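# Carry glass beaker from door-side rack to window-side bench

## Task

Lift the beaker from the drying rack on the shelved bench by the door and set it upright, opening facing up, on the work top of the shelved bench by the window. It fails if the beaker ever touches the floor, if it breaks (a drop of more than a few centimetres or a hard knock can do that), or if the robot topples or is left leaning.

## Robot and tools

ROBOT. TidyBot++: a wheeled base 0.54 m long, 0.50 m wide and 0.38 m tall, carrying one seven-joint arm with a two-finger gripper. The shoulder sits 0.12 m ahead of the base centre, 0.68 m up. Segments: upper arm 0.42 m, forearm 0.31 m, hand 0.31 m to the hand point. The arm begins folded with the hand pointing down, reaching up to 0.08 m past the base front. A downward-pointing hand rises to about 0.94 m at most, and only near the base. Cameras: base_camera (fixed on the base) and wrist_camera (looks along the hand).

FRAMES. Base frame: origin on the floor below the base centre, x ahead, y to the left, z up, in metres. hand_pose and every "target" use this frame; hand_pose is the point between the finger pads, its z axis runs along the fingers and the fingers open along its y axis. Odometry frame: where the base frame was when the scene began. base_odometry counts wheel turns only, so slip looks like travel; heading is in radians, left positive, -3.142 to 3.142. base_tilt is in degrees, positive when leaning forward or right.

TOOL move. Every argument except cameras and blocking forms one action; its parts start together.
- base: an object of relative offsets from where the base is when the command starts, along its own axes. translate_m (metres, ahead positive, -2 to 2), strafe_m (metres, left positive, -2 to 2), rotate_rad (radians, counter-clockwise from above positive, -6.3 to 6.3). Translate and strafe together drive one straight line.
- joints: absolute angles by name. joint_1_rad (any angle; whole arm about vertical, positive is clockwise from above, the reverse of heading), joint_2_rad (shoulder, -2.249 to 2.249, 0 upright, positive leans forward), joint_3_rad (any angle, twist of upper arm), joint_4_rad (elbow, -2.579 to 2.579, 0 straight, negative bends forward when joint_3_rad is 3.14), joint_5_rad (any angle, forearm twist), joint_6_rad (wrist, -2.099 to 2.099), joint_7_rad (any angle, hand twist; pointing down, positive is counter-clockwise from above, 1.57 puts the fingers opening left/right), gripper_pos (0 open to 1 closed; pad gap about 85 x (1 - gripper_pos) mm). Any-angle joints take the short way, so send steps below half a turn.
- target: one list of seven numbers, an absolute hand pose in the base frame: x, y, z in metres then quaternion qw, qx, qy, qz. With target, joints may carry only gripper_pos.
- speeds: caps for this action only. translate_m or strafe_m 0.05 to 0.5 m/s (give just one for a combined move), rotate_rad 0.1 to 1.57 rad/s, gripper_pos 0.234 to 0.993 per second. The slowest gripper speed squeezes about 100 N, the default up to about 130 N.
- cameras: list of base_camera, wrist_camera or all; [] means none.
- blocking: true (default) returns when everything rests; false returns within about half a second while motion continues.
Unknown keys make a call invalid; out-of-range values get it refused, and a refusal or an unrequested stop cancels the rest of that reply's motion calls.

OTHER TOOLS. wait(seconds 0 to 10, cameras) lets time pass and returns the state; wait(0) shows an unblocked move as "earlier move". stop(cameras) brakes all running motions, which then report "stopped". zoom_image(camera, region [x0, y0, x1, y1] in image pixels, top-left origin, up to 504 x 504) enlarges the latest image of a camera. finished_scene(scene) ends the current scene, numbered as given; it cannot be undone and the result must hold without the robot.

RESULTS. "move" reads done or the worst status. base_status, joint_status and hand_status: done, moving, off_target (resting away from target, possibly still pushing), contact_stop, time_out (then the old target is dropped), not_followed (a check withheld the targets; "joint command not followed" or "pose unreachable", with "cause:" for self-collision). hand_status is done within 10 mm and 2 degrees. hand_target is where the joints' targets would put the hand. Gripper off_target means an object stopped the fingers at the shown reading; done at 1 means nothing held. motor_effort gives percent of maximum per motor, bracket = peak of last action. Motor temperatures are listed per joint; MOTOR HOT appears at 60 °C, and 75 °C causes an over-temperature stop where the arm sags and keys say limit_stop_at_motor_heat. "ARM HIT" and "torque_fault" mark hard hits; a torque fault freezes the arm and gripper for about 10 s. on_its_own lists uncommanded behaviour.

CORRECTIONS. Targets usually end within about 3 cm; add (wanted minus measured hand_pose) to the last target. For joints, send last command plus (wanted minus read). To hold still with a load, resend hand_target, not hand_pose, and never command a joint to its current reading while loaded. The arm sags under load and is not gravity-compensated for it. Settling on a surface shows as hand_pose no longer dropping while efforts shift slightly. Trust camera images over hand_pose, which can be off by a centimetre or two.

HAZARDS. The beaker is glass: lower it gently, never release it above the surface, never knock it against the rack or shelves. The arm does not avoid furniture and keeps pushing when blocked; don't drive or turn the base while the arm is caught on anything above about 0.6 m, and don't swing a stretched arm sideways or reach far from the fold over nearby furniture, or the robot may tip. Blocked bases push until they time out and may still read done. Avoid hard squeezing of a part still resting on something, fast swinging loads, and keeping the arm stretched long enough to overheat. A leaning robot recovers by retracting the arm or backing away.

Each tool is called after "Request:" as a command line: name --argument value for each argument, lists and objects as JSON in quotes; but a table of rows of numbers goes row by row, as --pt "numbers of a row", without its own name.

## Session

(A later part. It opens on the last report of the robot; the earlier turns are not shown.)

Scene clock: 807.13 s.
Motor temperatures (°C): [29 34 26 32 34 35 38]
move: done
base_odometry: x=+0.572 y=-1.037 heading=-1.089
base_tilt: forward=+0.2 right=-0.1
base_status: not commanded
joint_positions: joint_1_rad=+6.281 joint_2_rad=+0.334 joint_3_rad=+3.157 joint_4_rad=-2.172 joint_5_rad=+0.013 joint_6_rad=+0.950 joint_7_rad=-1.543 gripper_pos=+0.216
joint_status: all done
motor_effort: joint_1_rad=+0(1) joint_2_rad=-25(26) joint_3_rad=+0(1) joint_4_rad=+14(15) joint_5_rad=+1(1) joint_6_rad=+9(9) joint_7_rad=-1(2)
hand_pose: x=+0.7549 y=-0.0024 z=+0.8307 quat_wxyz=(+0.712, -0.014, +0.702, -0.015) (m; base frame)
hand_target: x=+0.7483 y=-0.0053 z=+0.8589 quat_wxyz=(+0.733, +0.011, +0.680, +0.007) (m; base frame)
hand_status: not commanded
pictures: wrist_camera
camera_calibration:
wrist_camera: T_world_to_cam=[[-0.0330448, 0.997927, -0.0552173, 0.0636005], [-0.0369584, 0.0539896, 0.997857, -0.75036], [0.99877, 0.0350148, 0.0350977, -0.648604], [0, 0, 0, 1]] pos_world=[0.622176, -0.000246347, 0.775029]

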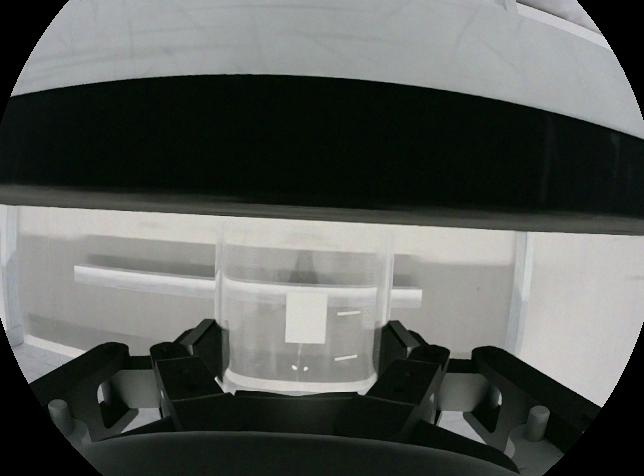

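Request:
move --joints '{"joint_2_rad": 0.168, "joint_4_rad": -1.909, "joint_6_rad": 0.503, "joint_7_rad": 0.0}' --cameras '["wrist_camera"]'

Scene clock: 814.87 s.
Motor temperatures (°C): [29 34 26 32 34 35 38]
move: done
base_odometry: x=+0.572 y=-1.037 heading=-1.089
base_tilt: forward=+0.1 right=+0.0
base_status: not commanded
joint_positions: joint_1_rad=+6.281 joint_2_rad=+0.197 joint_3_rad=+3.157 joint_4_rad=-1.941 joint_5_rad=+0.013 joint_6_rad=+0.549 joint_7_rad=-0.071 gripper_pos=+0.216
joint_status: all done
motor_effort: joint_1_rad=+1(1) joint_2_rad=-24(26) joint_3_rad=+0(1) joint_4_rad=+17(20) joint_5_rad=+1(1) joint_6_rad=+9(10) joint_7_rad=-1(3)
hand_pose: x=+0.7779 y=-0.0043 z=+0.9201 quat_wxyz=(+0.508, -0.488, +0.520, -0.483) (m; base frame)
hand_target: x=+0.7758 y=-0.0078 z=+0.9432 quat_wxyz=(+0.493, -0.501, +0.500, -0.506) (m; base frame)
hand_status: not commanded
pictures: wrist_camera
camera_calibration:
wrist_camera: T_world_to_cam=[[-0.0528296, 0.0435723, -0.997652, 0.949648], [-0.0159656, 0.998883, 0.0444715, 0.0262864], [0.998476, 0.0182776, -0.052075, -0.594224], [0, 0, 0, 1]] pos_world=[0.643907, -0.0567744, 0.915305]

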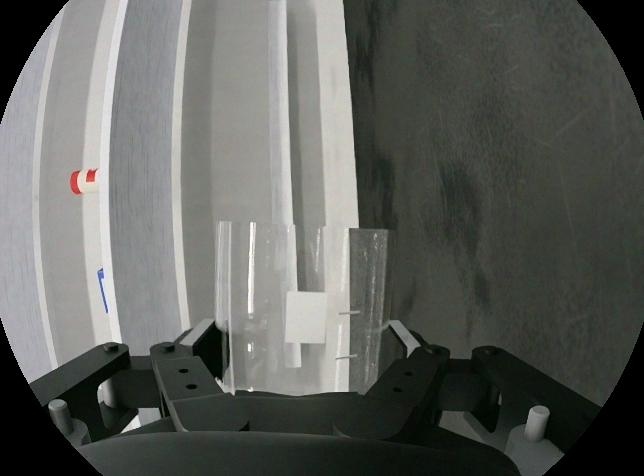

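Request:
move --base '{"translate_m": 0.09}' --joints '{"joint_7_rad": 1.665}' --cameras '["wrist_camera"]'

Scene clock: 820.17 s.
Motor temperatures (°C): [29 34 26 32 34 35 38]
move: done
base_odometry: x=+0.614 y=-1.117 heading=-1.089
base_tilt: forward=+0.2 right=-0.1
base_status: done
joint_positions: joint_1_rad=+6.281 joint_2_rad=+0.190 joint_3_rad=+3.157 joint_4_rad=-1.939 joint_5_rad=+0.013 joint_6_rad=+0.546 joint_7_rad=+1.596 gripper_pos=+0.216
joint_status: all done
motor_effort: joint_1_rad=+0(1) joint_2_rad=-24(28) joint_3_rad=+1(1) joint_4_rad=+18(19) joint_5_rad=+1(1) joint_6_rad=+9(9) joint_7_rad=-1(3)
hand_pose: x=+0.7765 y=-0.0043 z=+0.9252 quat_wxyz=(-0.016, -0.711, -0.012, -0.703) (m; base frame)
hand_target: x=+0.7758 y=-0.0078 z=+0.9432 quat_wxyz=(-0.043, -0.707, -0.034, -0.705) (m; base frame)
hand_status: not commanded
pictures: wrist_camera
camera_calibration:
wrist_camera: T_world_to_cam=[[-0.0409034, -0.99775, 0.0531302, -0.0312913], [-0.0342134, -0.0517449, -0.998074, 1.00029], [0.998577, -0.0426424, -0.0320198, -0.611482], [0, 0, 0, 1]] pos_world=[0.643555, -0.00553617, 0.980444]

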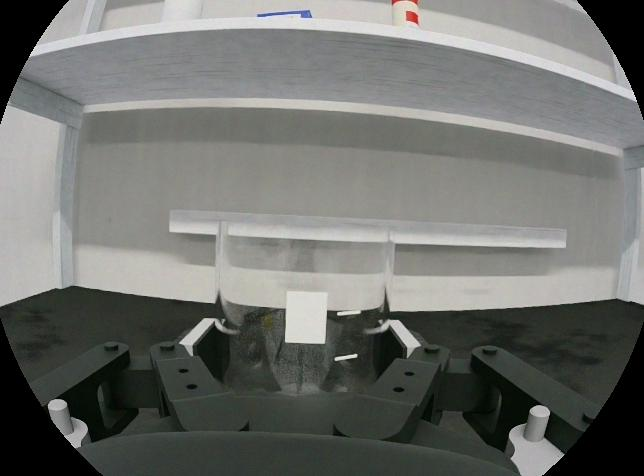

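Request:
move --joints '{"joint_6_rad": 0.9}' --cameras '[]'

Request:
move --joints '{"joint_2_rad": 0.3565, "joint_4_rad": -2.106}' --cameras '["wrist_camera"]'

Scene clock: 834.30 s.
Motor temperatures (°C): [29 34 26 32 34 35 38]
move: done
base_odometry: x=+0.614 y=-1.117 heading=-1.089
base_tilt: forward=+0.1 right=-0.1
base_status: not commanded
joint_positions: joint_1_rad=+6.281 joint_2_rad=+0.180 joint_3_rad=+3.157 joint_4_rad=-1.929 joint_5_rad=+0.013 joint_6_rad=+0.875 joint_7_rad=+1.596 gripper_pos=+0.216
joint_status: all done
motor_effort: joint_1_rad=+0(1) joint_2_rad=-24(27) joint_3_rad=+1(1) joint_4_rad=+18(21) joint_5_rad=+1(1) joint_6_rad=+9(11) joint_7_rad=-1(2)
hand_pose: x=+0.7581 y=-0.0028 z=+1.0378 quat_wxyz=(-0.017, -0.578, -0.011, -0.816) (m; base frame)
hand_target: x=+0.7519 y=-0.0058 z=+1.0636 quat_wxyz=(-0.048, -0.554, -0.029, -0.830) (m; base frame)
hand_status: not commanded
pictures: none
No camera images: "cameras" was empty.

Scene clock: 835.63 s.
Motor temperatures (°C): [29 34 26 32 34 35 38]
move: done
base_odometry: x=+0.614 y=-1.117 heading=-1.089
base_tilt: forward=+0.1 right=+0.0
base_status: not commanded
joint_positions: joint_1_rad=+6.281 joint_2_rad=+0.368 joint_3_rad=+3.157 joint_4_rad=-2.111 joint_5_rad=+0.013 joint_6_rad=+0.876 joint_7_rad=+1.596 gripper_pos=+0.216
joint_status: all done
motor_effort: joint_1_rad=-1(2) joint_2_rad=-26(31) joint_3_rad=+0(1) joint_4_rad=+14(18) joint_5_rad=+1(1) joint_6_rad=+9(11) joint_7_rad=-2(2)
hand_pose: x=+0.7750 y=-0.0027 z=+0.8161 quat_wxyz=(-0.014, -0.719, -0.013, -0.695) (m; base frame)
hand_target: x=+0.7747 y=-0.0058 z=+0.8340 quat_wxyz=(-0.041, -0.703, -0.036, -0.709) (m; base frame)
hand_status: not commanded
pictures: wrist_camera
camera_calibration:
wrist_camera: T_world_to_cam=[[-0.0358493, -0.997886, 0.0542142, -0.0287873], [-0.0559465, -0.0521601, -0.99707, 0.907436], [0.99779, -0.0387774, -0.0539583, -0.594912], [0, 0, 0, 1]] pos_world=[0.643333, -0.00446366, 0.874238]

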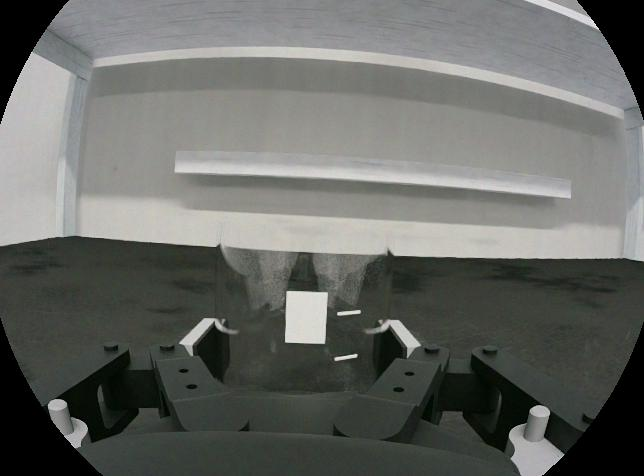

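Request:
move --joints '{"joint_6_rad": 0.928}' --cameras '[]'

Scene clock: 843.37 s.
Motor temperatures (°C): [29 34 26 32 34 35 38]
move: done
base_odometry: x=+0.614 y=-1.117 heading=-1.089
base_tilt: forward=+0.2 right=-0.1
base_status: not commanded
joint_positions: joint_1_rad=+6.281 joint_2_rad=+0.368 joint_3_rad=+3.157 joint_4_rad=-2.111 joint_5_rad=+0.013 joint_6_rad=+0.898 joint_7_rad=+1.597 gripper_pos=+0.216
joint_status: all done
motor_effort: joint_1_rad=-1(1) joint_2_rad=-26(27) joint_3_rad=+0(0) joint_4_rad=+15(15) joint_5_rad=+0(1) joint_6_rad=+9(10) joint_7_rad=-1(2)
hand_pose: x=+0.7752 y=-0.0026 z=+0.8231 quat_wxyz=(-0.015, -0.711, -0.013, -0.703) (m; base frame)
hand_target: x=+0.7746 y=-0.0056 z=+0.8427 quat_wxyz=(-0.042, -0.693, -0.036, -0.719) (m; base frame)
hand_status: not commanded
pictures: none
No camera images: "cameras" was empty.

Request:
move --joints '{"joint_2_rad": 0.38, "joint_6_rad": 0.936}' --cameras '[]'

Scene clock: 849.07 s.
Motor temperatures (°C): [29 34 26 32 34 35 38]
move: done
base_odometry: x=+0.614 y=-1.117 heading=-1.089
base_tilt: forward=+0.2 right=+0.0
base_status: not commanded
joint_positions: joint_1_rad=+6.281 joint_2_rad=+0.376 joint_3_rad=+3.157 joint_4_rad=-2.111 joint_5_rad=+0.013 joint_6_rad=+0.899 joint_7_rad=+1.597 gripper_pos=+0.216
joint_status: all done
motor_effort: joint_1_rad=+0(1) joint_2_rad=-26(28) joint_3_rad=+0(0) joint_4_rad=+14(15) joint_5_rad=+0(1) joint_6_rad=+9(10) joint_7_rad=-1(2)
hand_pose: x=+0.7763 y=-0.0026 z=+0.8184 quat_wxyz=(-0.014, -0.713, -0.013, -0.701) (m; base frame)
hand_target: x=+0.7781 y=-0.0056 z=+0.8297 quat_wxyz=(-0.041, -0.699, -0.036, -0.713) (m; base frame)
hand_status: not commanded
pictures: none
No camera images: "cameras" was empty.

Request:
move --joints '{"joint_2_rad": 0.387, "joint_6_rad": 0.954}' --cameras '[]'

Scene clock: 852.23 s.
Motor temperatures (°C): [29 34 26 32 34 35 38]
move: done
base_odometry: x=+0.614 y=-1.117 heading=-1.089
base_tilt: forward=+0.2 right=+0.0
base_status: not commanded
joint_positions: joint_1_rad=+6.281 joint_2_rad=+0.379 joint_3_rad=+3.157 joint_4_rad=-2.111 joint_5_rad=+0.013 joint_6_rad=+0.915 joint_7_rad=+1.597 gripper_pos=+0.216
joint_status: all done
motor_effort: joint_1_rad=+0(1) joint_2_rad=-26(27) joint_3_rad=+0(0) joint_4_rad=+13(15) joint_5_rad=+1(1) joint_6_rad=+9(9) joint_7_rad=-1(2)
hand_pose: x=+0.7767 y=-0.0026 z=+0.8212 quat_wxyz=(-0.015, -0.709, -0.013, -0.705) (m; base frame)
hand_target: x=+0.7790 y=-0.0055 z=+0.8307 quat_wxyz=(-0.041, -0.695, -0.036, -0.717) (m; base frame)
hand_status: not commanded
pictures: none
No camera images: "cameras" was empty.

Request:
move --joints '{"joint_2_rad": 0.396, "joint_6_rad": 0.963}' --cameras '[]'

Scene clock: 854.37 s.
Motor temperatures (°C): [29 34 26 32 34 35 38]
move: done
base_odometry: x=+0.614 y=-1.117 heading=-1.089
base_tilt: forward=+0.2 right=+0.0
base_status: not commanded
joint_positions: joint_1_rad=+6.281 joint_2_rad=+0.385 joint_3_rad=+3.157 joint_4_rad=-2.111 joint_5_rad=+0.013 joint_6_rad=+0.921 joint_7_rad=+1.597 gripper_pos=+0.216
joint_status: all done
motor_effort: joint_1_rad=+0(1) joint_2_rad=-26(27) joint_3_rad=+0(1) joint_4_rad=+14(15) joint_5_rad=+1(1) joint_6_rad=+9(9) joint_7_rad=-1(2)
hand_pose: x=+0.7776 y=-0.0025 z=+0.8192 quat_wxyz=(-0.015, -0.708, -0.013, -0.705) (m; base frame)
hand_target: x=+0.7802 y=-0.0055 z=+0.8276 quat_wxyz=(-0.041, -0.695, -0.036, -0.717) (m; base frame)
hand_status: not commanded
pictures: none
No camera images: "cameras" was empty.

Request:
move --joints '{"joint_2_rad": 0.405, "joint_6_rad": 0.971}' --cameras '[]'

Scene clock: 856.00 s.
Motor temperatures (°C): [29 34 26 32 34 35 38]
move: done
base_odometry: x=+0.614 y=-1.117 heading=-1.089
base_tilt: forward=+0.2 right=+0.0
base_status: not commanded
joint_positions: joint_1_rad=+6.281 joint_2_rad=+0.393 joint_3_rad=+3.157 joint_4_rad=-2.111 joint_5_rad=+0.013 joint_6_rad=+0.928 joint_7_rad=+1.597 gripper_pos=+0.216
joint_status: all done
motor_effort: joint_1_rad=+1(1) joint_2_rad=-27(27) joint_3_rad=+0(1) joint_4_rad=+14(15) joint_5_rad=+1(1) joint_6_rad=+9(10) joint_7_rad=-2(2)
hand_pose: x=+0.7787 y=-0.0025 z=+0.8160 quat_wxyz=(-0.014, -0.709, -0.013, -0.705) (m; base frame)
hand_target: x=+0.7815 y=-0.0054 z=+0.8241 quat_wxyz=(-0.041, -0.695, -0.036, -0.717) (m; base frame)
hand_status: not commanded
pictures: none
No camera images: "cameras" was empty.

Request:
move --joints '{"joint_2_rad": 0.413, "joint_6_rad": 0.979}' --cameras '[]'

Scene clock: 858.50 s.
Motor temperatures (°C): [29 34 26 32 34 35 38]
move: done
base_odometry: x=+0.614 y=-1.117 heading=-1.089
base_tilt: forward=+0.2 right=+0.0
base_status: not commanded
joint_positions: joint_1_rad=+6.281 joint_2_rad=+0.400 joint_3_rad=+3.157 joint_4_rad=-2.111 joint_5_rad=+0.013 joint_6_rad=+0.936 joint_7_rad=+1.597 gripper_pos=+0.216
joint_status: all done
motor_effort: joint_1_rad=+0(1) joint_2_rad=-26(28) joint_3_rad=+0(1) joint_4_rad=+14(15) joint_5_rad=+0(1) joint_6_rad=+9(9) joint_7_rad=-1(2)
hand_pose: x=+0.7797 y=-0.0025 z=+0.8135 quat_wxyz=(-0.014, -0.709, -0.014, -0.705) (m; base frame)
hand_target: x=+0.7825 y=-0.0054 z=+0.8213 quat_wxyz=(-0.041, -0.695, -0.036, -0.717) (m; base frame)
hand_status: not commanded
pictures: none
No camera images: "cameras" was empty.

Request:
move --joints '{"joint_2_rad": 0.421, "joint_6_rad": 0.987}' --cameras '["wrist_camera"]'

Scene clock: 861.97 s.
Motor temperatures (°C): [29 34 26 32 34 35 38]
move: done
base_odometry: x=+0.614 y=-1.117 heading=-1.089
base_tilt: forward=+0.1 right=+0.0
base_status: not commanded
joint_positions: joint_1_rad=+6.281 joint_2_rad=+0.406 joint_3_rad=+3.157 joint_4_rad=-2.111 joint_5_rad=+0.013 joint_6_rad=+0.946 joint_7_rad=+1.597 gripper_pos=+0.216
joint_status: all done
motor_effort: joint_1_rad=+0(1) joint_2_rad=-26(27) joint_3_rad=+0(1) joint_4_rad=+14(14) joint_5_rad=+1(1) joint_6_rad=+9(9) joint_7_rad=-2(2)
hand_pose: x=+0.7803 y=-0.0024 z=+0.8133 quat_wxyz=(-0.014, -0.707, -0.014, -0.707) (m; base frame)
hand_target: x=+0.7835 y=-0.0054 z=+0.8185 quat_wxyz=(-0.041, -0.695, -0.036, -0.717) (m; base frame)
hand_status: not commanded
pictures: wrist_camera
camera_calibration:
wrist_camera: T_world_to_cam=[[-0.0366167, -0.997905, 0.0533349, -0.0268034], [-0.0233096, -0.0525033, -0.998349, 0.880514], [0.999057, -0.0377995, -0.0213383, -0.627885], [0, 0, 0, 1]] pos_world=[0.646836, -0.00425111, 0.867092]

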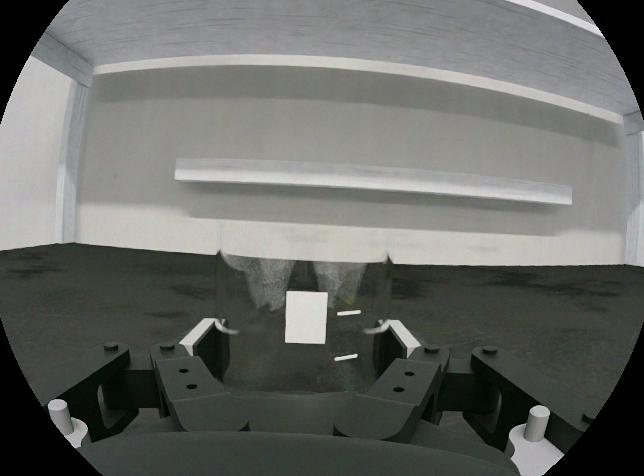

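Request:
move --joints '{"joint_2_rad": 0.428}' --cameras '[]'

Scene clock: 863.97 s.
Motor temperatures (°C): [29 34 26 32 34 35 38]
move: done
base_odometry: x=+0.614 y=-1.117 heading=-1.089
base_tilt: forward=+0.2 right=+0.0
base_status: not commanded
joint_positions: joint_1_rad=+6.281 joint_2_rad=+0.408 joint_3_rad=+3.157 joint_4_rad=-2.111 joint_5_rad=+0.013 joint_6_rad=+0.949 joint_7_rad=+1.597 gripper_pos=+0.216
joint_status: all done
motor_effort: joint_1_rad=+0(2) joint_2_rad=-26(26) joint_3_rad=+0(1) joint_4_rad=+13(15) joint_5_rad=+1(1) joint_6_rad=+8(9) joint_7_rad=-2(2)
hand_pose: x=+0.7806 y=-0.0024 z=+0.8131 quat_wxyz=(-0.014, -0.707, -0.014, -0.707) (m; base frame)
hand_target: x=+0.7845 y=-0.0054 z=+0.8138 quat_wxyz=(-0.041, -0.698, -0.036, -0.714) (m; base frame)
hand_status: not commanded
pictures: none
No camera images: "cameras" was empty.

Request:
move --joints '{"joint_2_rad": 0.435}' --cameras '[]'

Scene clock: 866.47 s.
Motor temperatures (°C): [29 34 26 32 34 35 38]
move: done
base_odometry: x=+0.614 y=-1.117 heading=-1.089
base_tilt: forward=+0.2 right=+0.0
base_status: not commanded
joint_positions: joint_1_rad=+6.281 joint_2_rad=+0.410 joint_3_rad=+3.157 joint_4_rad=-2.111 joint_5_rad=+0.013 joint_6_rad=+0.953 joint_7_rad=+1.597 gripper_pos=+0.216
joint_status: all done
motor_effort: joint_1_rad=+0(1) joint_2_rad=-25(26) joint_3_rad=+0(1) joint_4_rad=+12(13) joint_5_rad=+1(1) joint_6_rad=+7(8) joint_7_rad=-2(2)
hand_pose: x=+0.7809 y=-0.0024 z=+0.8129 quat_wxyz=(-0.014, -0.706, -0.014, -0.708) (m; base frame)
hand_target: x=+0.7854 y=-0.0054 z=+0.8092 quat_wxyz=(-0.041, -0.700, -0.036, -0.712) (m; base frame)
hand_status: not commanded
pictures: none
No camera images: "cameras" was empty.

Request:
move --joints '{"gripper_pos": 0.14}' --speeds '{"gripper_pos": 0.234}' --cameras '["wrist_camera"]'

Scene clock: 874.40 s.
Motor temperatures (°C): [29 34 26 32 34 35 38]
move: done
base_odometry: x=+0.614 y=-1.117 heading=-1.089
base_tilt: forward=+0.2 right=-0.1
base_status: not commanded
joint_positions: joint_1_rad=+6.281 joint_2_rad=+0.416 joint_3_rad=+3.157 joint_4_rad=-2.111 joint_5_rad=+0.013 joint_6_rad=+0.953 joint_7_rad=+1.597 gripper_pos=+0.140
joint_status: all done
motor_effort: joint_1_rad=+0(1) joint_2_rad=-26(26) joint_3_rad=+0(0) joint_4_rad=+13(13) joint_5_rad=+1(1) joint_6_rad=+8(8) joint_7_rad=-2(2)
hand_pose: x=+0.7817 y=-0.0024 z=+0.8089 quat_wxyz=(-0.014, -0.708, -0.014, -0.706) (m; base frame)
hand_target: x=+0.7854 y=-0.0054 z=+0.8092 quat_wxyz=(-0.041, -0.700, -0.036, -0.712) (m; base frame)
hand_status: not commanded
pictures: wrist_camera
camera_calibration:
wrist_camera: T_world_to_cam=[[-0.0364036, -0.997902, 0.0535308, -0.0268251], [-0.0257632, -0.0526114, -0.998283, 0.878034], [0.999005, -0.0377202, -0.0237939, -0.627287], [0, 0, 0, 1]] pos_world=[0.648307, -0.00423566, 0.863036]

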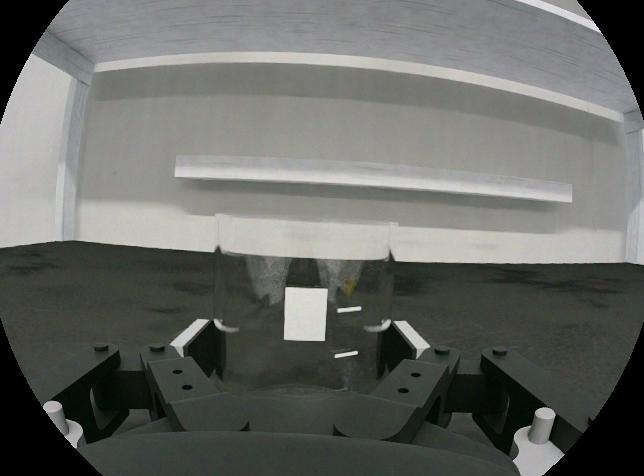

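Request:
move --joints '{"gripper_pos": 0.0, "joint_2_rad": 0.39}' --speeds '{"gripper_pos": 0.4}' --cameras '["wrist_camera"]'

Scene clock: 879.27 s.
Motor temperatures (°C): [29 34 26 32 34 35 38]
move: done
base_odometry: x=+0.614 y=-1.117 heading=-1.089
base_tilt: forward=+0.1 right=+0.1
base_status: not commanded
joint_positions: joint_1_rad=+6.281 joint_2_rad=+0.405 joint_3_rad=+3.157 joint_4_rad=-2.111 joint_5_rad=+0.013 joint_6_rad=+0.953 joint_7_rad=+1.597 gripper_pos=+0.000
joint_status: all done
motor_effort: joint_1_rad=+0(1) joint_2_rad=-25(27) joint_3_rad=+0(1) joint_4_rad=+13(14) joint_5_rad=+1(1) joint_6_rad=+8(8) joint_7_rad=-2(2)
hand_pose: x=+0.7802 y=-0.0024 z=+0.8163 quat_wxyz=(-0.015, -0.704, -0.014, -0.710) (m; base frame)
hand_target: x=+0.7790 y=-0.0054 z=+0.8390 quat_wxyz=(-0.042, -0.684, -0.035, -0.727) (m; base frame)
hand_status: not commanded
pictures: wrist_camera
camera_calibration:
wrist_camera: T_world_to_cam=[[-0.0369987, -0.997901, 0.0531556, -0.0265051], [-0.0146115, -0.0526461, -0.998506, 0.876838], [0.999208, -0.0377202, -0.012633, -0.634929], [0, 0, 0, 1]] pos_world=[0.646258, -0.00423706, 0.868916]

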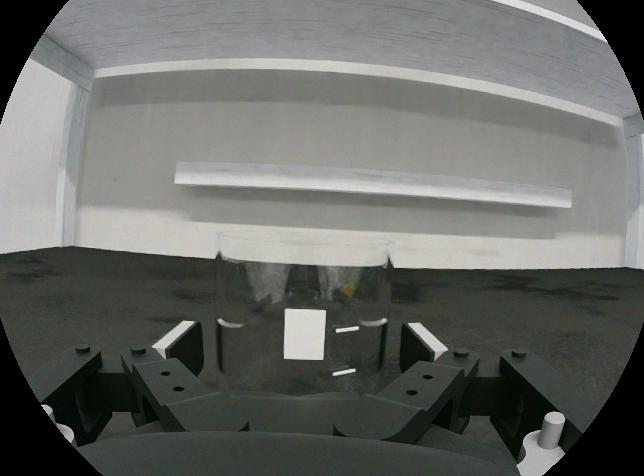

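Request:
move --base '{"translate_m": -0.26}' --speeds '{"translate_m": 0.3}' --cameras '["wrist_camera"]'

Scene clock: 883.13 s.
Motor temperatures (°C): [29 34 26 32 34 35 38]
move: done
base_odometry: x=+0.494 y=-0.886 heading=-1.089
base_tilt: forward=+0.2 right=+0.0
base_status: done
joint_positions: joint_1_rad=+6.281 joint_2_rad=+0.399 joint_3_rad=+3.157 joint_4_rad=-2.111 joint_5_rad=+0.013 joint_6_rad=+0.954 joint_7_rad=+1.597 gripper_pos=+0.000
joint_status: not commanded
motor_effort: joint_1_rad=-1(2) joint_2_rad=-26(28) joint_3_rad=+0(2) joint_4_rad=+13(15) joint_5_rad=+1(1) joint_6_rad=+8(9) joint_7_rad=-1(2)
hand_pose: x=+0.7794 y=-0.0026 z=+0.8202 quat_wxyz=(-0.015, -0.702, -0.013, -0.712) (m; base frame)
hand_target: x=+0.7790 y=-0.0054 z=+0.8390 quat_wxyz=(-0.042, -0.684, -0.035, -0.727) (m; base frame)
hand_status: not commanded
pictures: wrist_camera
camera_calibration:
wrist_camera: T_world_to_cam=[[-0.0376876, -0.997884, 0.0529809, -0.0263009], [-0.00851623, -0.052696, -0.998574, 0.876076], [0.999253, -0.0380851, -0.00651222, -0.639094], [0, 0, 0, 1]] pos_world=[0.645086, -0.0044196, 0.872058]

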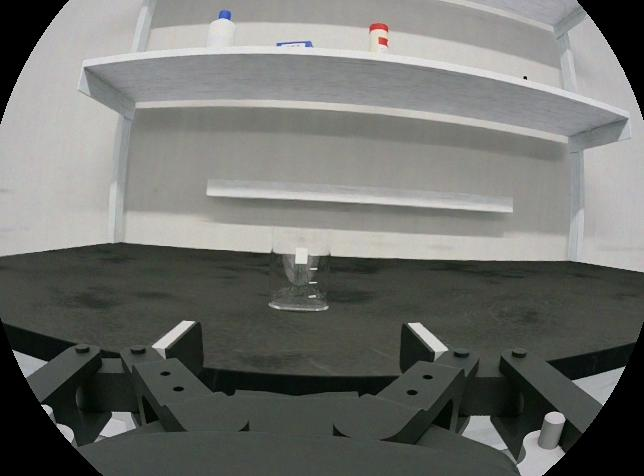

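Request:
zoom_image --camera "wrist_camera" --region '[240, 210, 360, 330]'

Scaled by 4.200.

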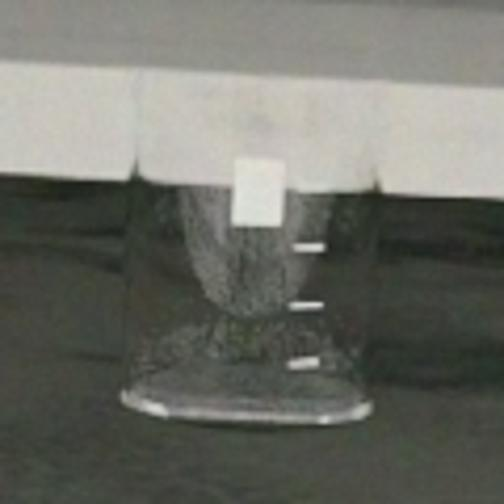

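Request:
finished_scene --scene 2

The scene is finished: the task was done.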